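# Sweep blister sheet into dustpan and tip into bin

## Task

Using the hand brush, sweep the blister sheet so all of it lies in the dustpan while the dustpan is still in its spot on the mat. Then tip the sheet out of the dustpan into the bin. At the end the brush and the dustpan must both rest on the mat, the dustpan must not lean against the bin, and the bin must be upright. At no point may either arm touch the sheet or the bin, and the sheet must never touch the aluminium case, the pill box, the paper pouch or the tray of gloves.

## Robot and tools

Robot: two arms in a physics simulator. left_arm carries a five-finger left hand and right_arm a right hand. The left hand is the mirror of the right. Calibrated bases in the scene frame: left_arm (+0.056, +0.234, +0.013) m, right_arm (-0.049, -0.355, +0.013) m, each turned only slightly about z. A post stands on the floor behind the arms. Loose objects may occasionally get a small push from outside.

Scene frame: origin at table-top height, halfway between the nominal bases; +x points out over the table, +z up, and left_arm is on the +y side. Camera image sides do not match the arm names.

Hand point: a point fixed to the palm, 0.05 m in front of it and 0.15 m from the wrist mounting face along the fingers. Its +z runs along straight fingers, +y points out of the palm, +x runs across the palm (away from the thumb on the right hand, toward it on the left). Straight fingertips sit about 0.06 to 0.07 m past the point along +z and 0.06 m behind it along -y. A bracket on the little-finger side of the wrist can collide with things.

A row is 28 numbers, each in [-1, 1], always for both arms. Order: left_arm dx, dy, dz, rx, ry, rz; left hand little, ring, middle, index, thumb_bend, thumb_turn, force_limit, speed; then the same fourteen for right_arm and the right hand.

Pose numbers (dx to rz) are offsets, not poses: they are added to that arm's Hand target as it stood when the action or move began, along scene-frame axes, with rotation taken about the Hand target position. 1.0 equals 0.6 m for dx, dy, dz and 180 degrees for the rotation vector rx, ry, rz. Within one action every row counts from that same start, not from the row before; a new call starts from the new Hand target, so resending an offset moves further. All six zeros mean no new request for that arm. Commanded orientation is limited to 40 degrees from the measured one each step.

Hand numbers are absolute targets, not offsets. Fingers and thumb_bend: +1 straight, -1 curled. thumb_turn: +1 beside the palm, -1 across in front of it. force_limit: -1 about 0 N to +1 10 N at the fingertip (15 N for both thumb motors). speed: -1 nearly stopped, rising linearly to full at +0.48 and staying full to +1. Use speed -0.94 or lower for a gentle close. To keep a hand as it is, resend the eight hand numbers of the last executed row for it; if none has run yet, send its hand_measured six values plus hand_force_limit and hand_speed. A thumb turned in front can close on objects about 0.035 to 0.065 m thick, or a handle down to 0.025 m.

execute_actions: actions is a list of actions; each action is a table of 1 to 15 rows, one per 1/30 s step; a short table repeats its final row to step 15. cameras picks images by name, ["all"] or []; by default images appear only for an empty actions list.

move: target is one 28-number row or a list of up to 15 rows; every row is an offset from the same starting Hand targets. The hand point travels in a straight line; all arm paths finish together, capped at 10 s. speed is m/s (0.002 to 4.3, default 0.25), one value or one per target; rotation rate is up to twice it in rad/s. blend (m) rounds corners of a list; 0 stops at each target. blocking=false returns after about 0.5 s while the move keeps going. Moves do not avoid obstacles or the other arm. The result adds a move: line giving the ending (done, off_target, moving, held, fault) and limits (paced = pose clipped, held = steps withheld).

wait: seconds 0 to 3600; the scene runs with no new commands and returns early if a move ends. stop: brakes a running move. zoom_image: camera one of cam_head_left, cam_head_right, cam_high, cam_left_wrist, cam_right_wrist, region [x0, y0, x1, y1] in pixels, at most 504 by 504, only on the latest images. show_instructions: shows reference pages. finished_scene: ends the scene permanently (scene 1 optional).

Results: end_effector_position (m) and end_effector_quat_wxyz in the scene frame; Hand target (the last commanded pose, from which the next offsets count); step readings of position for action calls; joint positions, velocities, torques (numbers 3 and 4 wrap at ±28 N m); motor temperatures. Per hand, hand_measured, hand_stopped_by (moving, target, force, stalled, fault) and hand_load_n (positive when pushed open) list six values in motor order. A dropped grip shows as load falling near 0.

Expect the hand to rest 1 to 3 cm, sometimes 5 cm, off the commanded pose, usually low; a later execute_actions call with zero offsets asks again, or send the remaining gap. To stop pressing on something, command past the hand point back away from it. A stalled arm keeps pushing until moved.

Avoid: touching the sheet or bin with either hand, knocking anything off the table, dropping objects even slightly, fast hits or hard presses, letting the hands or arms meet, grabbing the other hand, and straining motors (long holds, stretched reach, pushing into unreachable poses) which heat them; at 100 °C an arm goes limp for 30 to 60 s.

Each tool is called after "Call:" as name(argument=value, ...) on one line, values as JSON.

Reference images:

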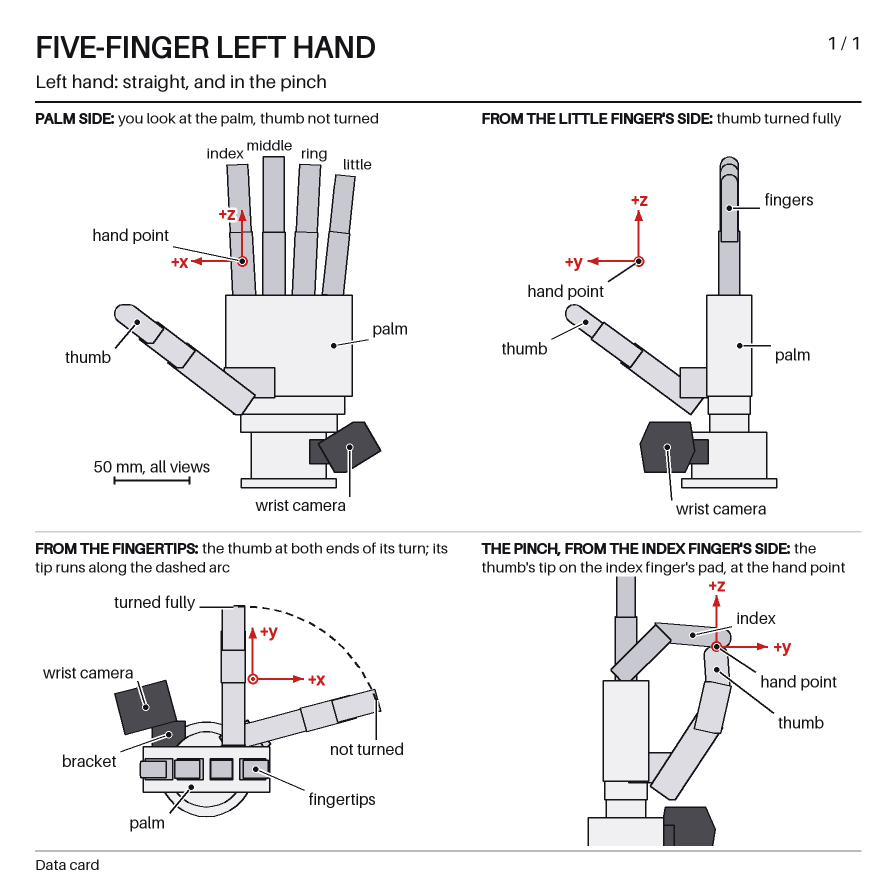

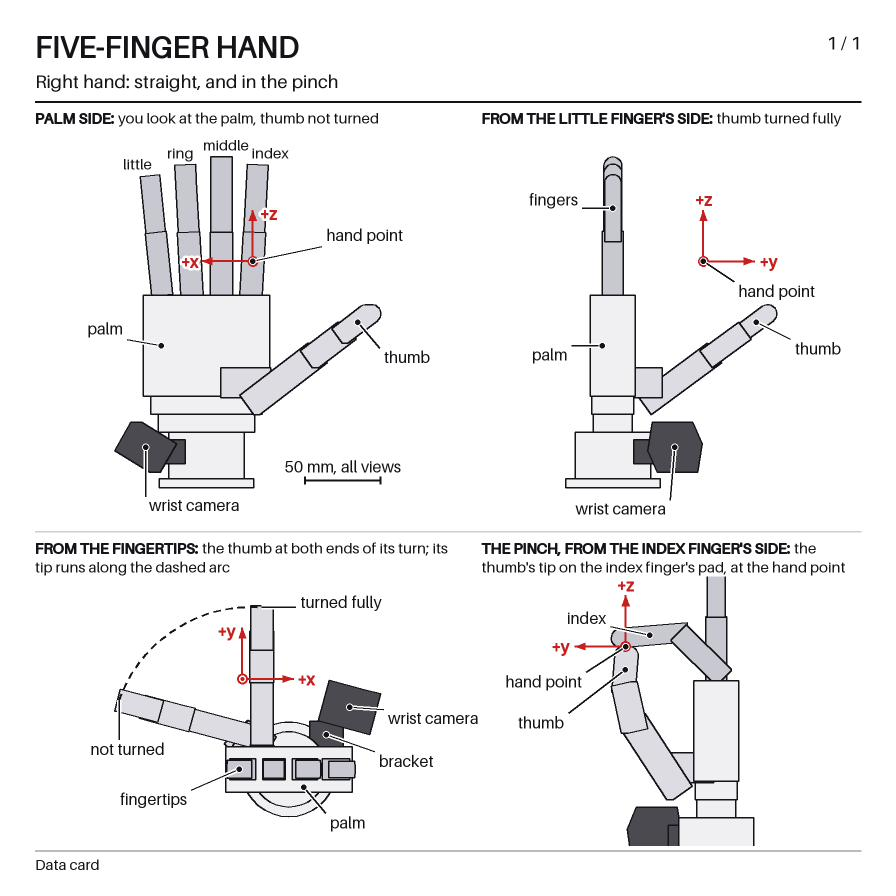

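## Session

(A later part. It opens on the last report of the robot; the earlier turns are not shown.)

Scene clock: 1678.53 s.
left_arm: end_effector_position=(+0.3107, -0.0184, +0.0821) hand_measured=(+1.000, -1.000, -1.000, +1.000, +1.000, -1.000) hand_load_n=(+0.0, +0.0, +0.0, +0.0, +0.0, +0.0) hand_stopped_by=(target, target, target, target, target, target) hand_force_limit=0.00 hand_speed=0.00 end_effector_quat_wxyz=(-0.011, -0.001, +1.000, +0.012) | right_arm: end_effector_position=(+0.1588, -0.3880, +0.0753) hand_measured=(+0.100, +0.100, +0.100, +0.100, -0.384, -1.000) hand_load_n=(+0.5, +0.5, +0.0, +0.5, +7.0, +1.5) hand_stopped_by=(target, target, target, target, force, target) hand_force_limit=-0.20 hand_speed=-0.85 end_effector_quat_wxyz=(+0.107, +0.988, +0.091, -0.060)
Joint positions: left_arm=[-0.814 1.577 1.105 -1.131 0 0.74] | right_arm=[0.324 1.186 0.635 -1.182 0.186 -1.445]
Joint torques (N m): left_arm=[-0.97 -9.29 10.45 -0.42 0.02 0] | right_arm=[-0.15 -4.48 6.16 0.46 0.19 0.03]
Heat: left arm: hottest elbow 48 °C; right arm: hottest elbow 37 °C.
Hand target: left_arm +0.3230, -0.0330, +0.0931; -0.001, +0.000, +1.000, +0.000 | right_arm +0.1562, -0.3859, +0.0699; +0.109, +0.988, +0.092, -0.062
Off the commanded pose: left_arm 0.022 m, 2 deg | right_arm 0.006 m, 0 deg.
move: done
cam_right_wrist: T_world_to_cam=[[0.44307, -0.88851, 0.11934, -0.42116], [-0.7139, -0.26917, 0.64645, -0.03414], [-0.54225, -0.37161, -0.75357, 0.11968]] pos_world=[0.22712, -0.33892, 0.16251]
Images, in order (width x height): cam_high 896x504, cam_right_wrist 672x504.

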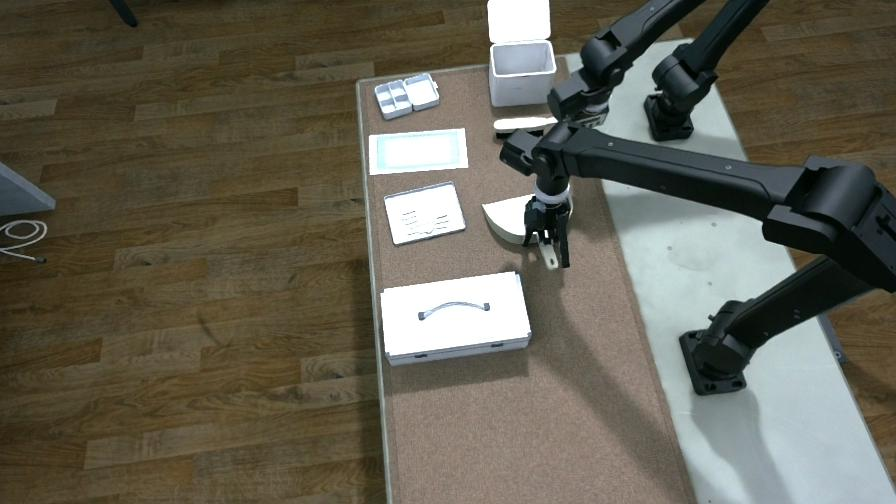

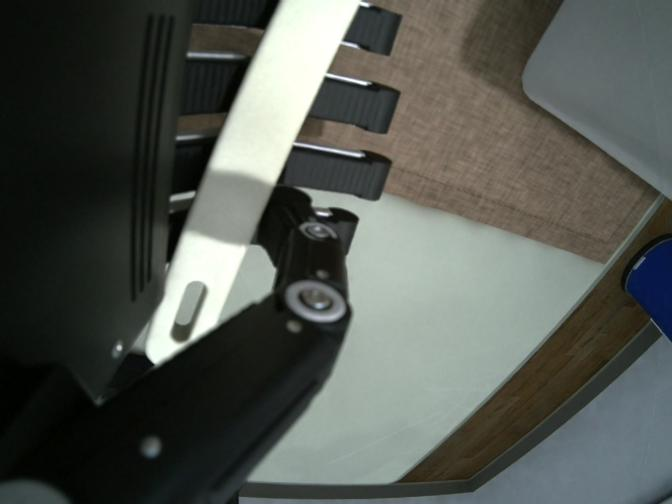

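Call:
move(target=[0,0,0,0,0,0,1,-1,-1,1,1,-1,0,0,0,0,-0.0117,0,0,0,0.1,0.1,0.1,0.1,-0.97,-1,-0.2,-0.85], speed=0.04, cameras=["cam_right_wrist", "cam_high", "cam_head_left"])

Call:
zoom_image(camera="cam_high", region=[480, 60, 600, 180])

Scene clock: 1686.00 s.
left_arm: end_effector_position=(+0.3107, -0.0184, +0.0821) hand_measured=(+1.000, -1.000, -1.000, +1.000, +1.000, -1.000) hand_load_n=(+0.0, +0.0, +0.0, +0.0, +0.0, +0.0) hand_stopped_by=(target, target, target, target, target, target) hand_force_limit=0.00 hand_speed=0.00 end_effector_quat_wxyz=(-0.011, -0.001, +1.000, +0.012) | right_arm: end_effector_position=(+0.1576, -0.3880, +0.0688) hand_measured=(+0.100, +0.100, +0.100, +0.100, -0.384, -1.000) hand_load_n=(+0.0, +0.0, +0.0, +0.5, +5.5, +1.5) hand_stopped_by=(target, target, target, target, force, target) hand_force_limit=-0.20 hand_speed=-0.85 end_effector_quat_wxyz=(+0.108, +0.989, +0.086, -0.060)
Joint positions: left_arm=[-0.814 1.577 1.105 -1.131 0 0.74] | right_arm=[0.324 1.197 0.623 -1.16 0.186 -1.436]
Joint torques (N m): left_arm=[-0.97 -9.17 10.5 -0.39 0.01 0] | right_arm=[-0.15 -4.31 6.09 0.57 0.19 -0.08]
Heat: left arm: hottest elbow 48 °C; right arm: hottest elbow 37 °C.
Hand target: left_arm +0.3230, -0.0330, +0.0931; -0.001, +0.000, +1.000, +0.000 | right_arm +0.1561, -0.3859, +0.0629; +0.109, +0.988, +0.092, -0.062
Off the commanded pose: left_arm 0.022 m, 2 deg | right_arm 0.007 m, 1 deg.
move: done
cam_right_wrist: T_world_to_cam=[[0.43467, -0.89243, 0.12095, -0.42012], [-0.71726, -0.26184, 0.64574, -0.02748], [-0.54461, -0.36744, -0.75392, 0.11613]] pos_world=[0.22615, -0.33945, 0.15611]
Images, in order (width x height): cam_head_left 896x504, cam_high 896x504, cam_right_wrist 672x504.

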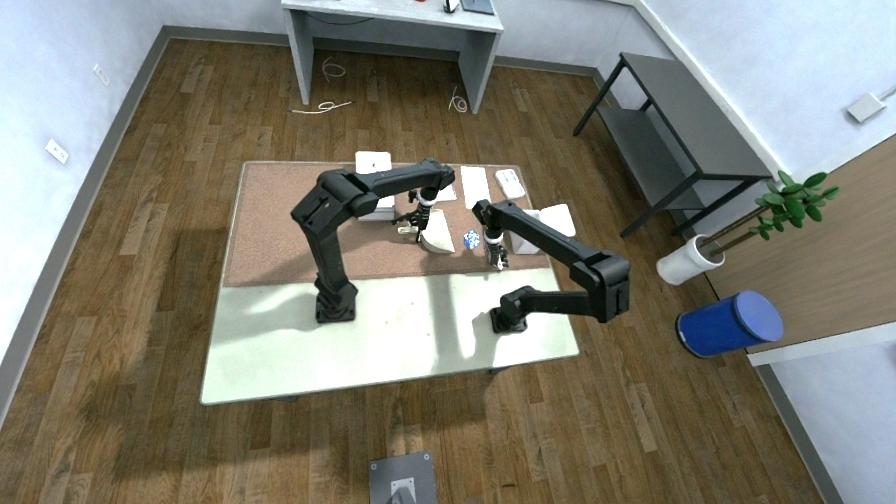

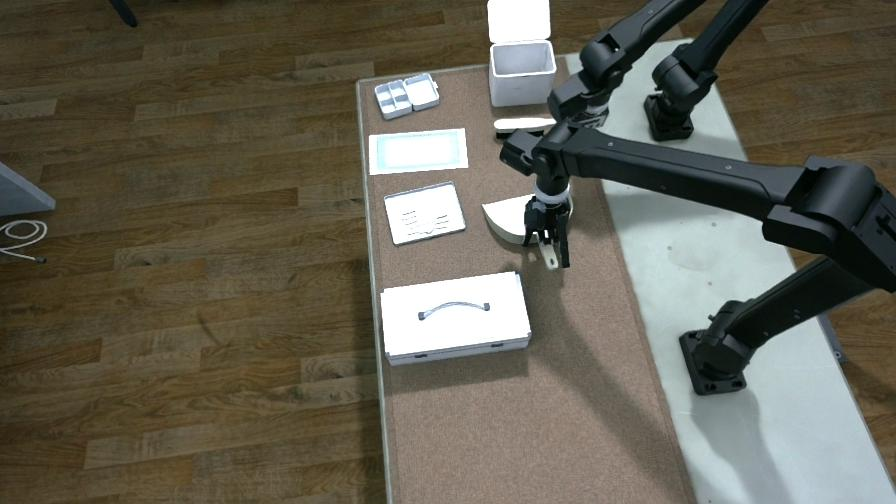

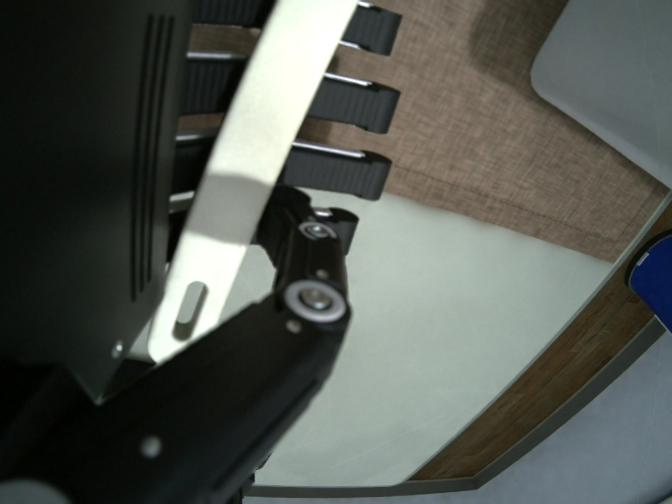

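Scaled by 4.200 from the camera's image (finer frame: 1280x720).

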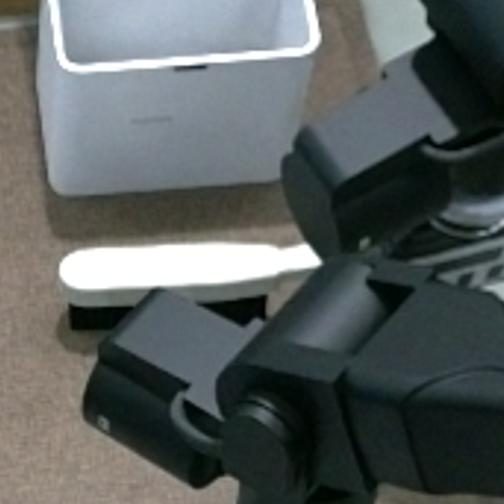

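Call:
move(target=[0,0,0,0,0,0,1,-1,-1,1,1,-1,0,0,0.025,0.1,0.003,0,0,0,0.1,0.1,0.1,0.1,-0.97,-1,-0.2,-0.85], speed=0.05, cameras=["cam_head_left", "cam_head_right", "cam_right_wrist", "cam_high"])

Call:
zoom_image(camera="cam_head_right", region=[430, 190, 530, 290])

Call:
zoom_image(camera="cam_head_left", region=[430, 190, 530, 290])

Scene clock: 1706.20 s.
left_arm: end_effector_position=(+0.3107, -0.0184, +0.0821) hand_measured=(+1.000, -1.000, -1.000, +1.000, +1.000, -1.000) hand_load_n=(+0.0, +0.0, +0.0, +0.0, +0.0, +0.0) hand_stopped_by=(target, target, target, target, target, target) hand_force_limit=0.00 hand_speed=0.00 end_effector_quat_wxyz=(-0.011, -0.001, +1.000, +0.012) | right_arm: end_effector_position=(+0.1575, -0.3371, +0.0593) hand_measured=(+0.100, +0.100, +0.100, +0.100, -0.384, -1.000) hand_load_n=(+0.0, +0.0, +0.0, +0.5, +4.0, +1.0) hand_stopped_by=(target, target, target, target, force, target) hand_force_limit=-0.20 hand_speed=-0.85 end_effector_quat_wxyz=(+0.114, +0.987, +0.088, -0.073)
Joint positions: left_arm=[-0.814 1.577 1.105 -1.131 0 0.74] | right_arm=[0.505 1.305 0.671 -1.16 0.156 -1.257]
Joint torques (N m): left_arm=[-0.97 -9.29 10.54 -0.4 0.01 0.01] | right_arm=[-0.03 -5.48 9.22 -0.14 0 -0.05]
Heat: left arm: hottest elbow 48 °C; right arm: hottest elbow 37 °C.
Hand target: left_arm +0.3230, -0.0330, +0.0931; -0.001, +0.000, +1.000, +0.000 | right_arm +0.1712, -0.3258, +0.0647; +0.109, +0.988, +0.092, -0.062
Off the commanded pose: left_arm 0.022 m, 2 deg | right_arm 0.018 m, 1 deg.
move: off_target (right_arm)
cam_right_wrist: T_world_to_cam=[[0.43952, -0.88975, 0.12316, -0.3735], [-0.69999, -0.25335, 0.6677, -0.00919], [-0.56289, -0.37968, -0.73417, 0.12521]] pos_world=[0.22821, -0.28711, 0.14406]
Images, in order (width x height): cam_head_left 896x504, cam_head_right 896x504, cam_high 896x504, cam_right_wrist 672x504.

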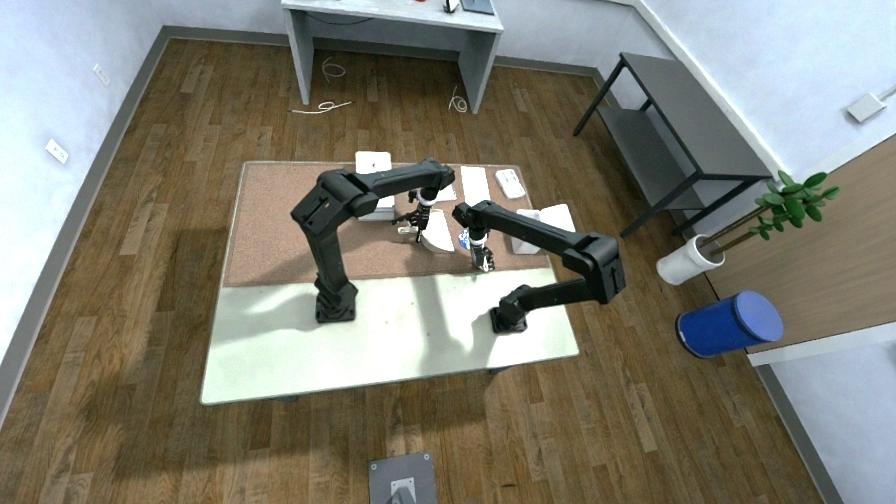

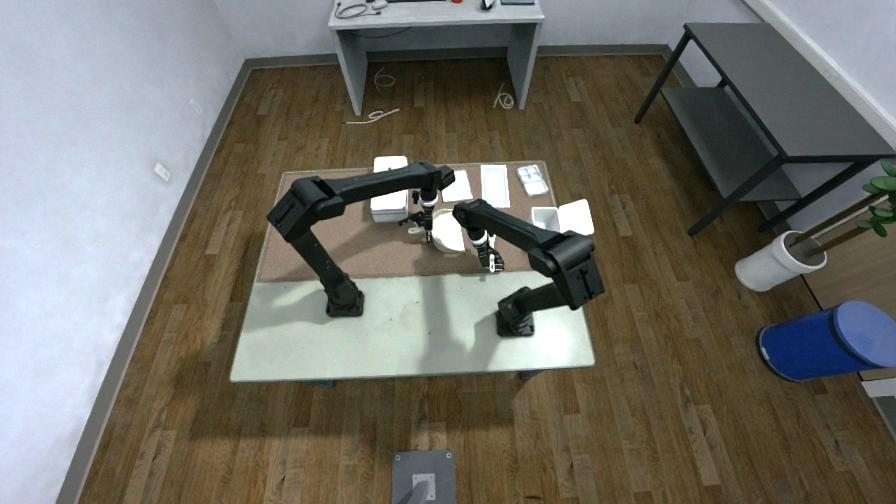

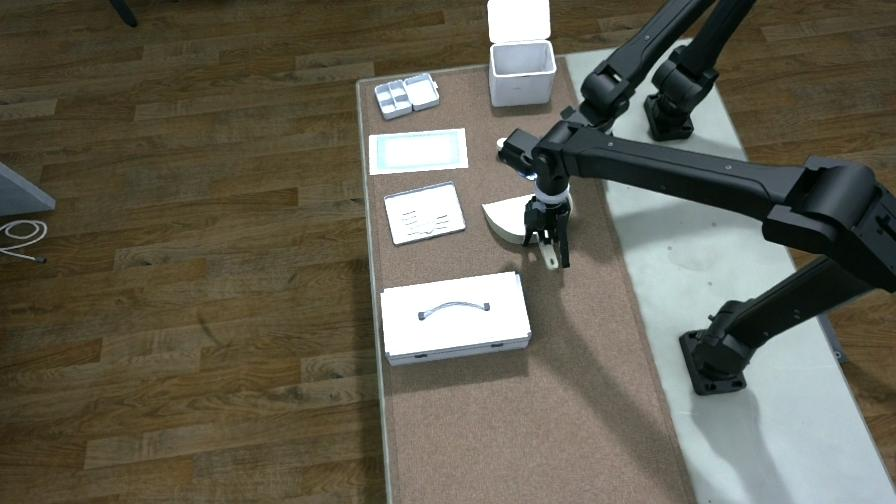

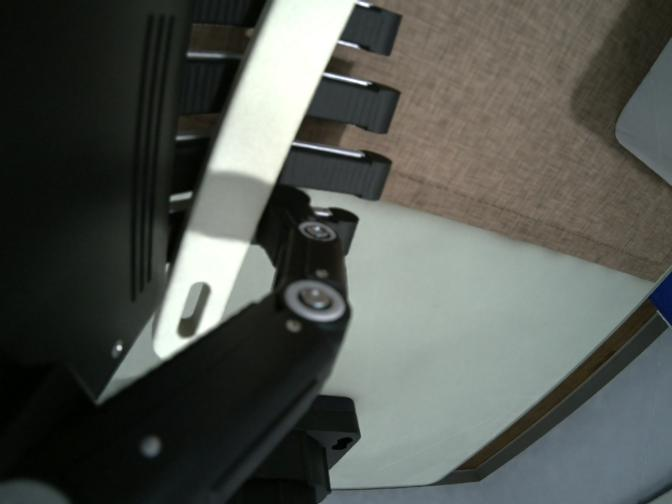

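Scaled by 5.040 from the camera's image (finer frame: 1280x720).

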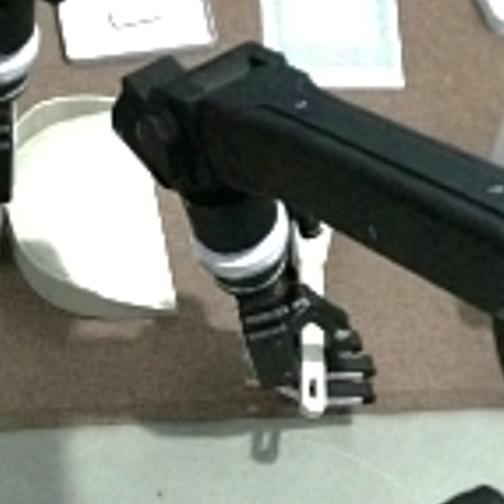

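Scaled by 5.040 from the camera's image (finer frame: 1280x720).

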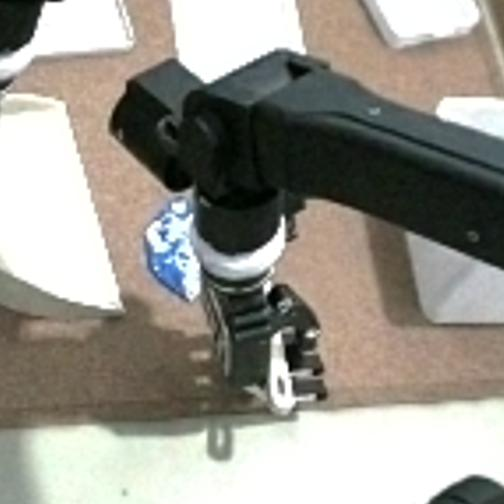

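Call:
move(target=[0,0,0,0,0,0,1,-1,-1,1,1,-1,0,0,0.008,0.0583,0.007,0,0,0,0.1,0.1,0.1,0.1,-0.97,-1,-0.2,-0.85], speed=0.05, cameras=["cam_head_left", "cam_head_right", "cam_right_wrist", "cam_high"])

Call:
zoom_image(camera="cam_head_right", region=[430, 190, 530, 290])

Call:
zoom_image(camera="cam_head_left", region=[430, 190, 530, 290])

Call:
zoom_image(camera="cam_high", region=[470, 110, 610, 250])

Scene clock: 1723.00 s.
left_arm: end_effector_position=(+0.3107, -0.0184, +0.0821) hand_measured=(+1.000, -1.000, -1.000, +1.000, +1.000, -1.000) hand_load_n=(+0.0, +0.0, +0.0, +0.0, +0.0, +0.0) hand_stopped_by=(target, target, target, target, target, target) hand_force_limit=0.00 hand_speed=0.00 end_effector_quat_wxyz=(-0.011, -0.001, +1.000, +0.012) | right_arm: end_effector_position=(+0.1664, -0.3018, +0.0626) hand_measured=(+0.100, +0.100, +0.100, +0.100, -0.384, -1.000) hand_load_n=(+0.0, +0.0, +0.0, +0.0, +4.0, +1.0) hand_stopped_by=(target, target, target, target, force, target) hand_force_limit=-0.20 hand_speed=-0.85 end_effector_quat_wxyz=(+0.112, +0.988, +0.087, -0.066)
Joint positions: left_arm=[-0.814 1.577 1.105 -1.131 0 0.74] | right_arm=[0.596 1.358 0.734 -1.169 0.138 -1.167]
Joint torques (N m): left_arm=[-0.85 -9.47 10.48 -0.42 0.03 -0.01] | right_arm=[-0.09 -6.36 9.25 -0.58 -0.04 -0.06]
Heat: left arm: hottest elbow 48 °C; right arm: hottest elbow 38 °C.
Hand target: left_arm +0.3230, -0.0330, +0.0931; -0.001, +0.000, +1.000, +0.000 | right_arm +0.1760, -0.2909, +0.0689; +0.109, +0.988, +0.092, -0.062
Off the commanded pose: left_arm 0.022 m, 2 deg | right_arm 0.016 m, 1 deg.
move: off_target (right_arm)
cam_right_wrist: T_world_to_cam=[[0.43815, -0.89028, 0.12421, -0.34647], [-0.7088, -0.25719, 0.65685, 0.0048], [-0.55284, -0.37584, -0.74372, 0.14609]] pos_world=[0.23597, -0.25232, 0.14853]
Images, in order (width x height): cam_head_left 896x504, cam_head_right 896x504, cam_high 896x504, cam_right_wrist 672x504.

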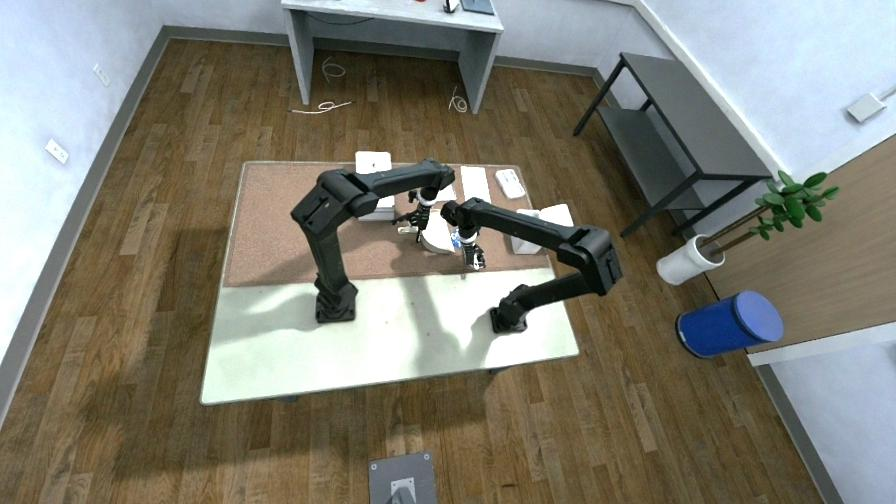

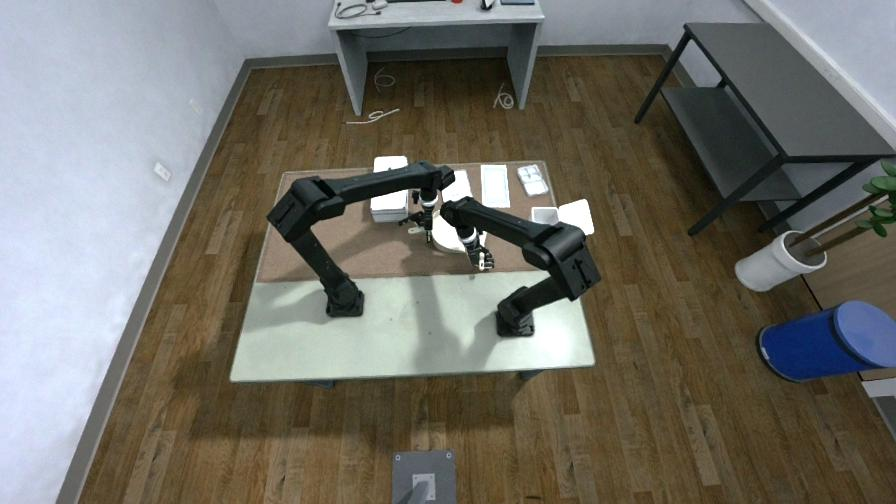

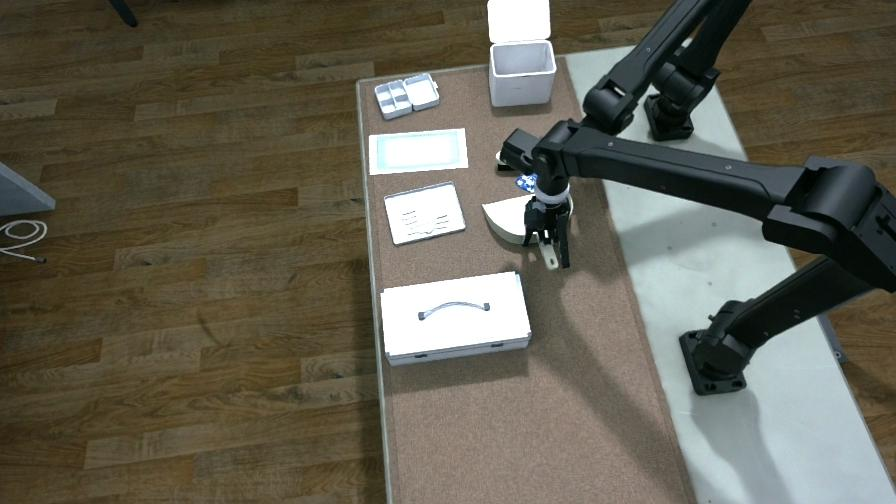

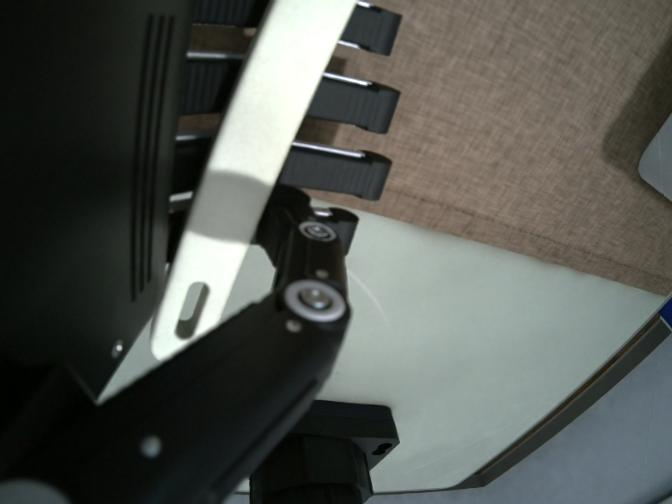

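Scaled by 5.040 from the camera's image (finer frame: 1280x720).

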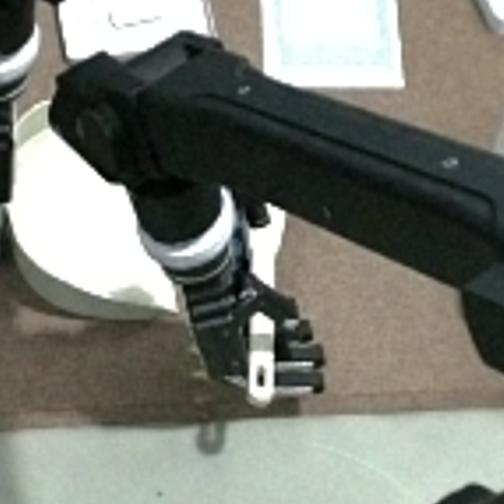

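Scaled by 5.040 from the camera's image (finer frame: 1280x720).

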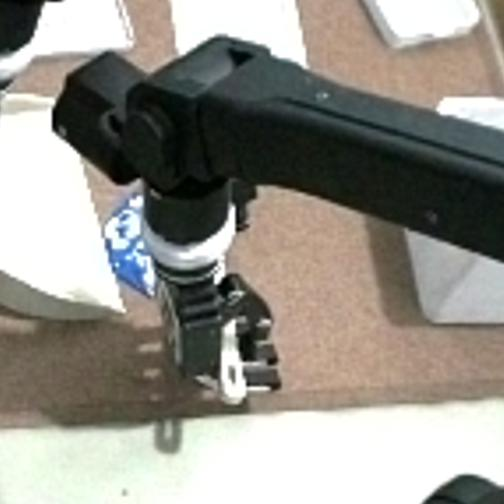

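Scaled by 3.600 from the camera's image (finer frame: 1280x720).

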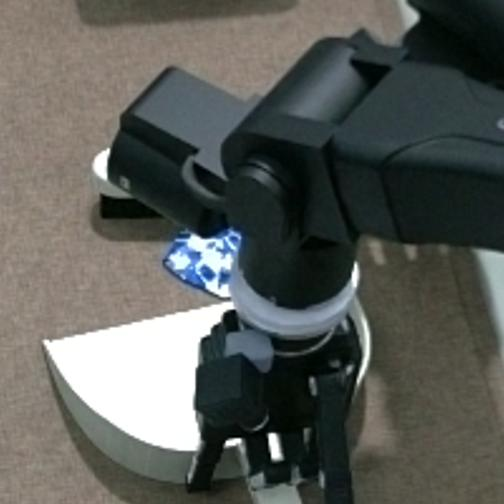

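Call:
move(target=[0,0,0,0,0,0,1,-1,-1,1,1,-1,0,0,0.025,0.085,0.0,0,0,0,0.1,0.1,0.1,0.1,-0.97,-1,-0.2,-0.85], speed=0.04, cameras=["cam_head_left", "cam_head_right", "cam_right_wrist", "cam_high"])

Call:
zoom_image(camera="cam_head_right", region=[410, 190, 510, 290])

Call:
zoom_image(camera="cam_head_left", region=[410, 190, 510, 290])

Call:
zoom_image(camera="cam_high", region=[470, 110, 610, 250])

Scene clock: 1755.23 s.
left_arm: end_effector_position=(+0.3107, -0.0184, +0.0821) hand_measured=(+1.000, -1.000, -1.000, +1.000, +1.000, -1.000) hand_load_n=(+0.0, +0.0, +0.5, +0.0, +0.0, +0.0) hand_stopped_by=(target, target, target, target, target, target) hand_force_limit=0.00 hand_speed=0.00 end_effector_quat_wxyz=(-0.011, -0.001, +1.000, +0.012) | right_arm: end_effector_position=(+0.1697, -0.2900, +0.0626) hand_measured=(+0.100, +0.100, +0.100, +0.100, -0.384, -1.000) hand_load_n=(+0.0, +0.0, +0.0, +0.0, +4.0, +1.0) hand_stopped_by=(target, target, target, target, force, target) hand_force_limit=-0.20 hand_speed=-0.85 end_effector_quat_wxyz=(+0.113, +0.987, +0.088, -0.068)
Joint positions: left_arm=[-0.814 1.577 1.105 -1.131 0 0.74] | right_arm=[0.623 1.386 0.76 -1.174 0.131 -1.143]
Joint torques (N m): left_arm=[-1.14 -9.23 10.54 -0.42 0.01 0] | right_arm=[-1.08 -8.41 6.38 -0.13 0.14 -0.11]
Heat: left arm: hottest elbow 48 °C; right arm: hottest elbow 40 °C.
Hand target: left_arm +0.3230, -0.0330, +0.0931; -0.001, +0.000, +1.000, +0.000 | right_arm +0.1696, -0.2909, +0.0627; +0.112, +0.987, +0.088, -0.067 (not the last commanded pose)
Off the commanded pose: left_arm 0.022 m, 2 deg | right_arm 0.055 m, 1 deg.
move: held (right_arm; a check stopped the path); limits=held
pose unreachable (right arm): on one or more control steps of this call, first in action 0 (counted from 0), this arm could not follow its commanded pose, so it was not sent that pose on those steps. It may still have moved: this result reports where it is.
cause: moving toward the commanded pose would bring a part of the arm too close to another arm (a part of this arm just beyond joint 4 (wrist pitch) and a part of the left arm just beyond its joint 6 (wrist roll), at the place that arm is still heading or pushing toward).
cam_right_wrist: T_world_to_cam=[[0.44007, -0.88936, 0.12399, -0.33748], [-0.70631, -0.25757, 0.65938, 0.00952], [-0.55449, -0.37775, -0.74151, 0.15191]] pos_world=[0.23947, -0.24031, 0.14822]
Images, in order (width x height): cam_head_left 896x504, cam_head_right 896x504, cam_high 896x504, cam_right_wrist 672x504.

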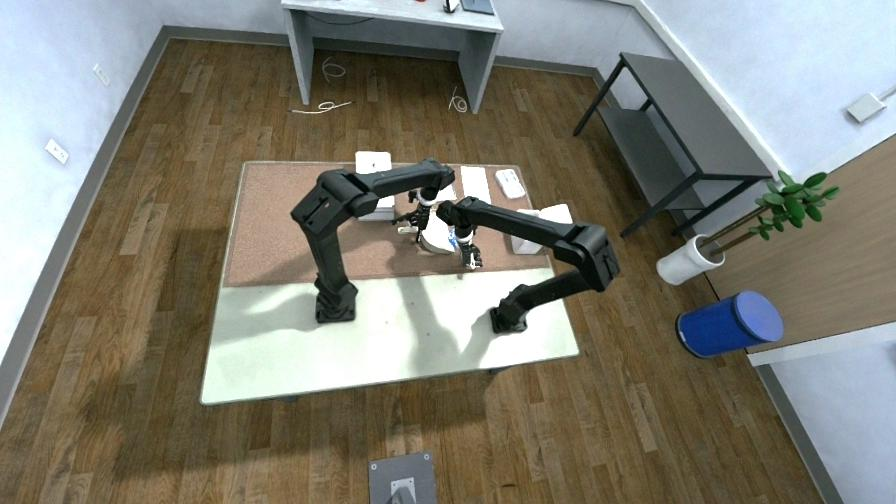

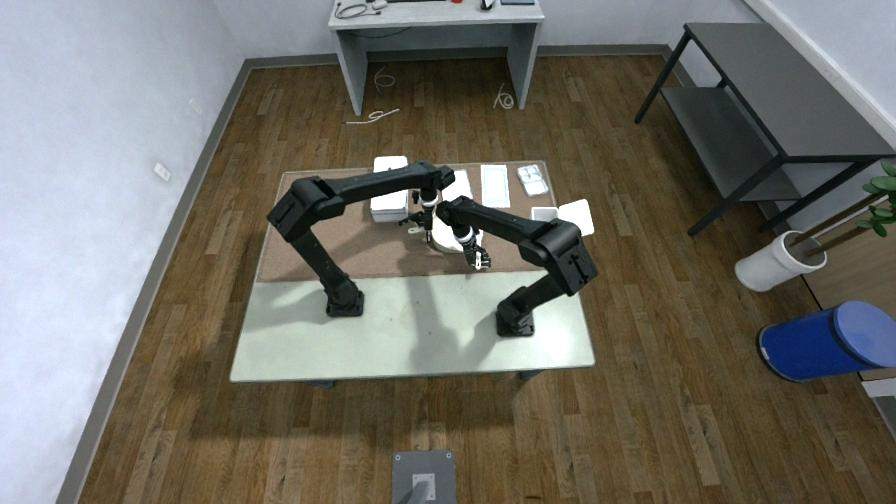

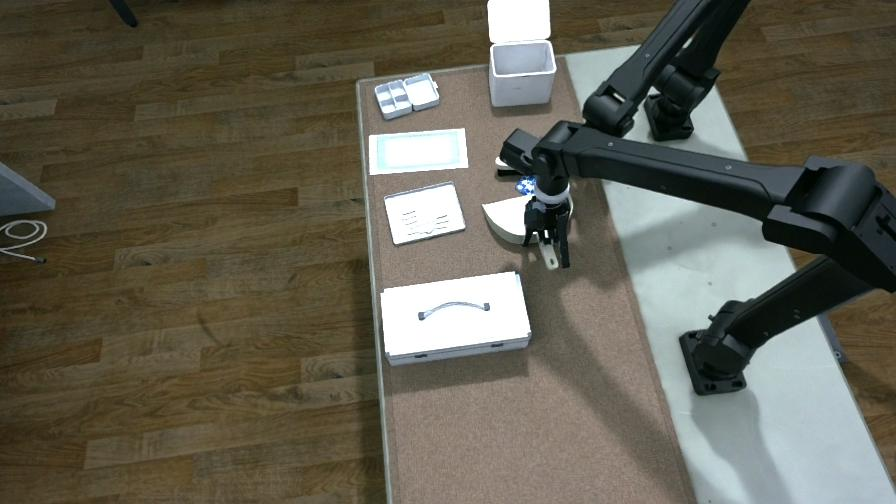

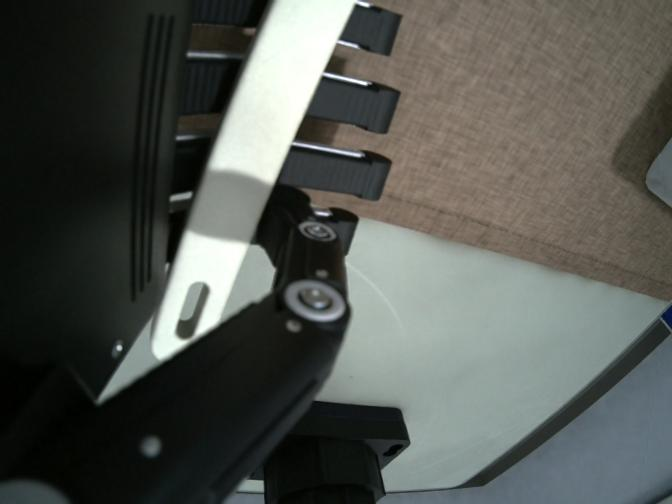

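Scaled by 5.040 from the camera's image (finer frame: 1280x720).

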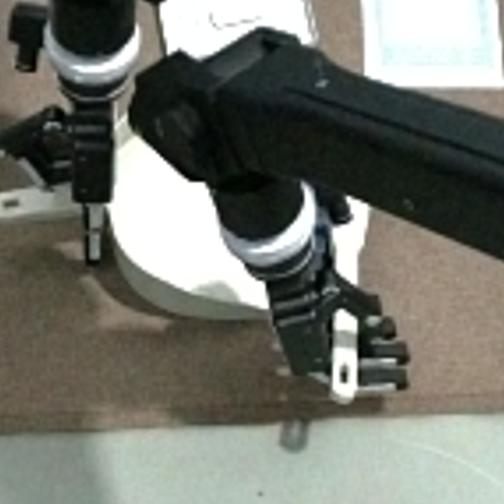

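Scaled by 5.040 from the camera's image (finer frame: 1280x720).

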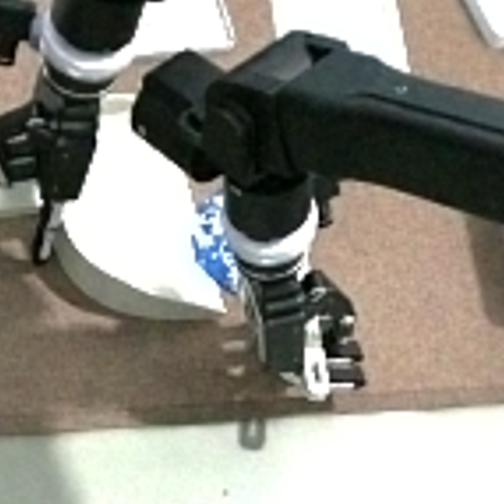

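Scaled by 3.600 from the camera's image (finer frame: 1280x720).

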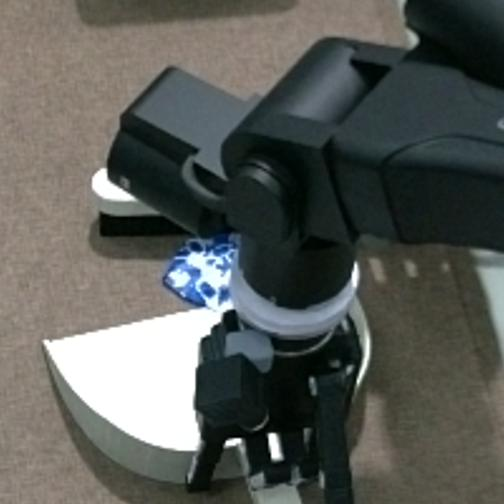

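Call:
move(target=[-0.01,0.19,0.01,0,0,0,1,-1,-1,1,1,-1,0,0,0,0,0,0,0,0,0.1,0.1,0.1,0.1,-0.97,-1,-0.2,-0.85], speed=0.1, cameras=["cam_head_left", "cam_head_right", "cam_high"])

Call:
zoom_image(camera="cam_high", region=[470, 110, 650, 290])

Call:
zoom_image(camera="cam_head_left", region=[370, 170, 490, 290])

Scene clock: 1793.97 s.
left_arm: end_effector_position=(+0.3142, +0.0765, +0.0939) hand_measured=(+1.000, -1.000, -1.000, +1.000, +1.000, -1.000) hand_load_n=(+0.0, +0.0, +0.5, +0.0, +0.0, +0.0) hand_stopped_by=(target, target, target, target, target, target) hand_force_limit=0.00 hand_speed=0.00 end_effector_quat_wxyz=(-0.005, +0.000, +1.000, +0.003) | right_arm: end_effector_position=(+0.1697, -0.2900, +0.0626) hand_measured=(+0.100, +0.100, +0.100, +0.100, -0.384, -1.000) hand_load_n=(+0.0, +0.0, +0.0, +0.5, +4.0, +1.0) hand_stopped_by=(target, target, target, target, force, target) hand_force_limit=-0.20 hand_speed=-0.85 end_effector_quat_wxyz=(+0.113, +0.987, +0.088, -0.068)
Joint positions: left_arm=[-0.628 1.393 0.941 -1.131 0 0.927] | right_arm=[0.623 1.386 0.76 -1.174 0.131 -1.143]
Joint torques (N m): left_arm=[0.79 -8.53 7.13 -0.29 -0.01 0.12] | right_arm=[-1.2 -8.41 6.38 -0.12 0.14 -0.11]
Heat: left arm: hottest elbow 48 °C; right arm: hottest elbow 37 °C.
Hand target: left_arm +0.3170, +0.0810, +0.0991; -0.001, +0.000, +1.000, +0.000 | right_arm +0.1696, -0.2909, +0.0627; +0.112, +0.987, +0.088, -0.067
Off the commanded pose: left_arm 0.007 m, 1 deg | right_arm 0.001 m, 0 deg.
move: done

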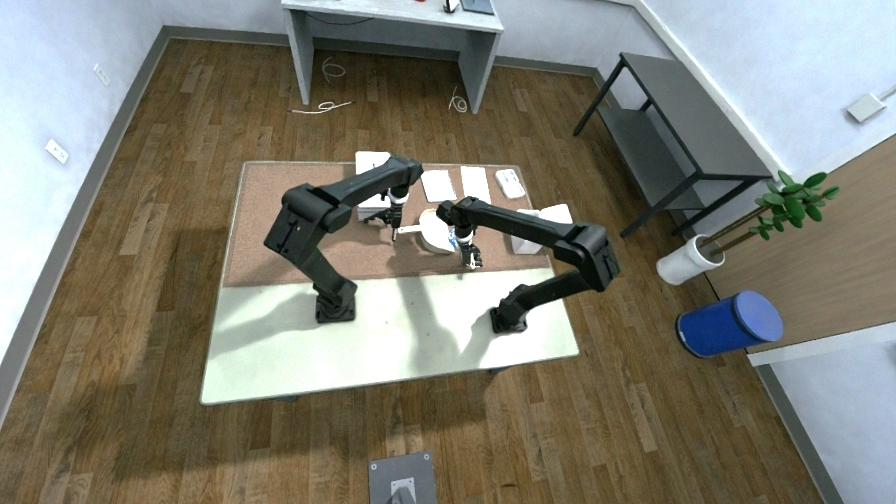

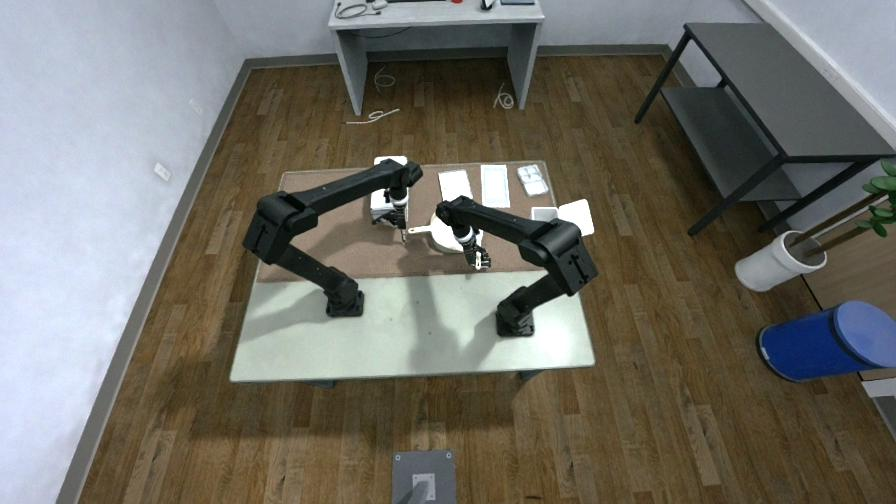

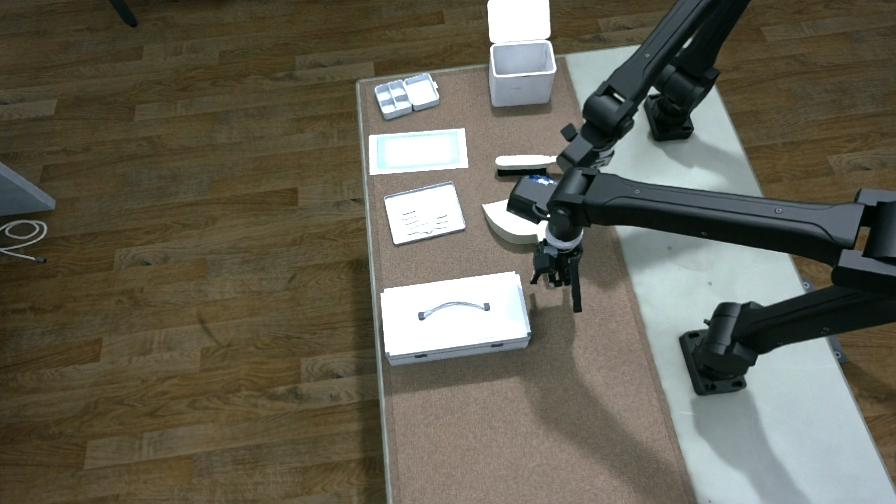

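Scaled by 2.800 from the camera's image (finer frame: 1280x720).

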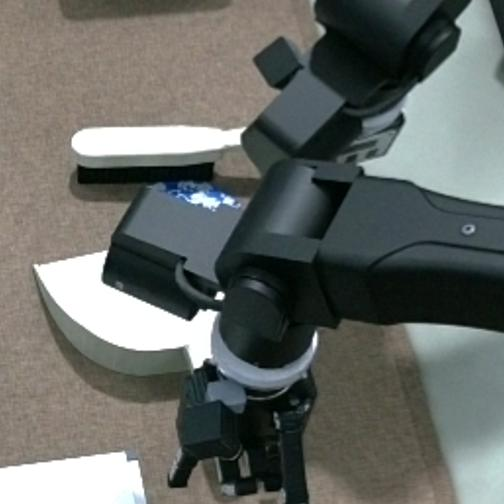

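Scaled by 4.200 from the camera's image (finer frame: 1280x720).

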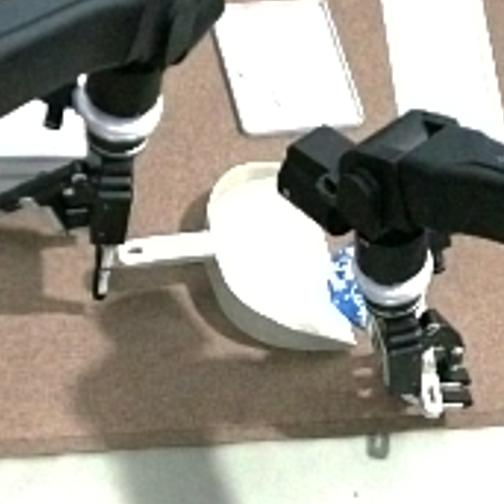

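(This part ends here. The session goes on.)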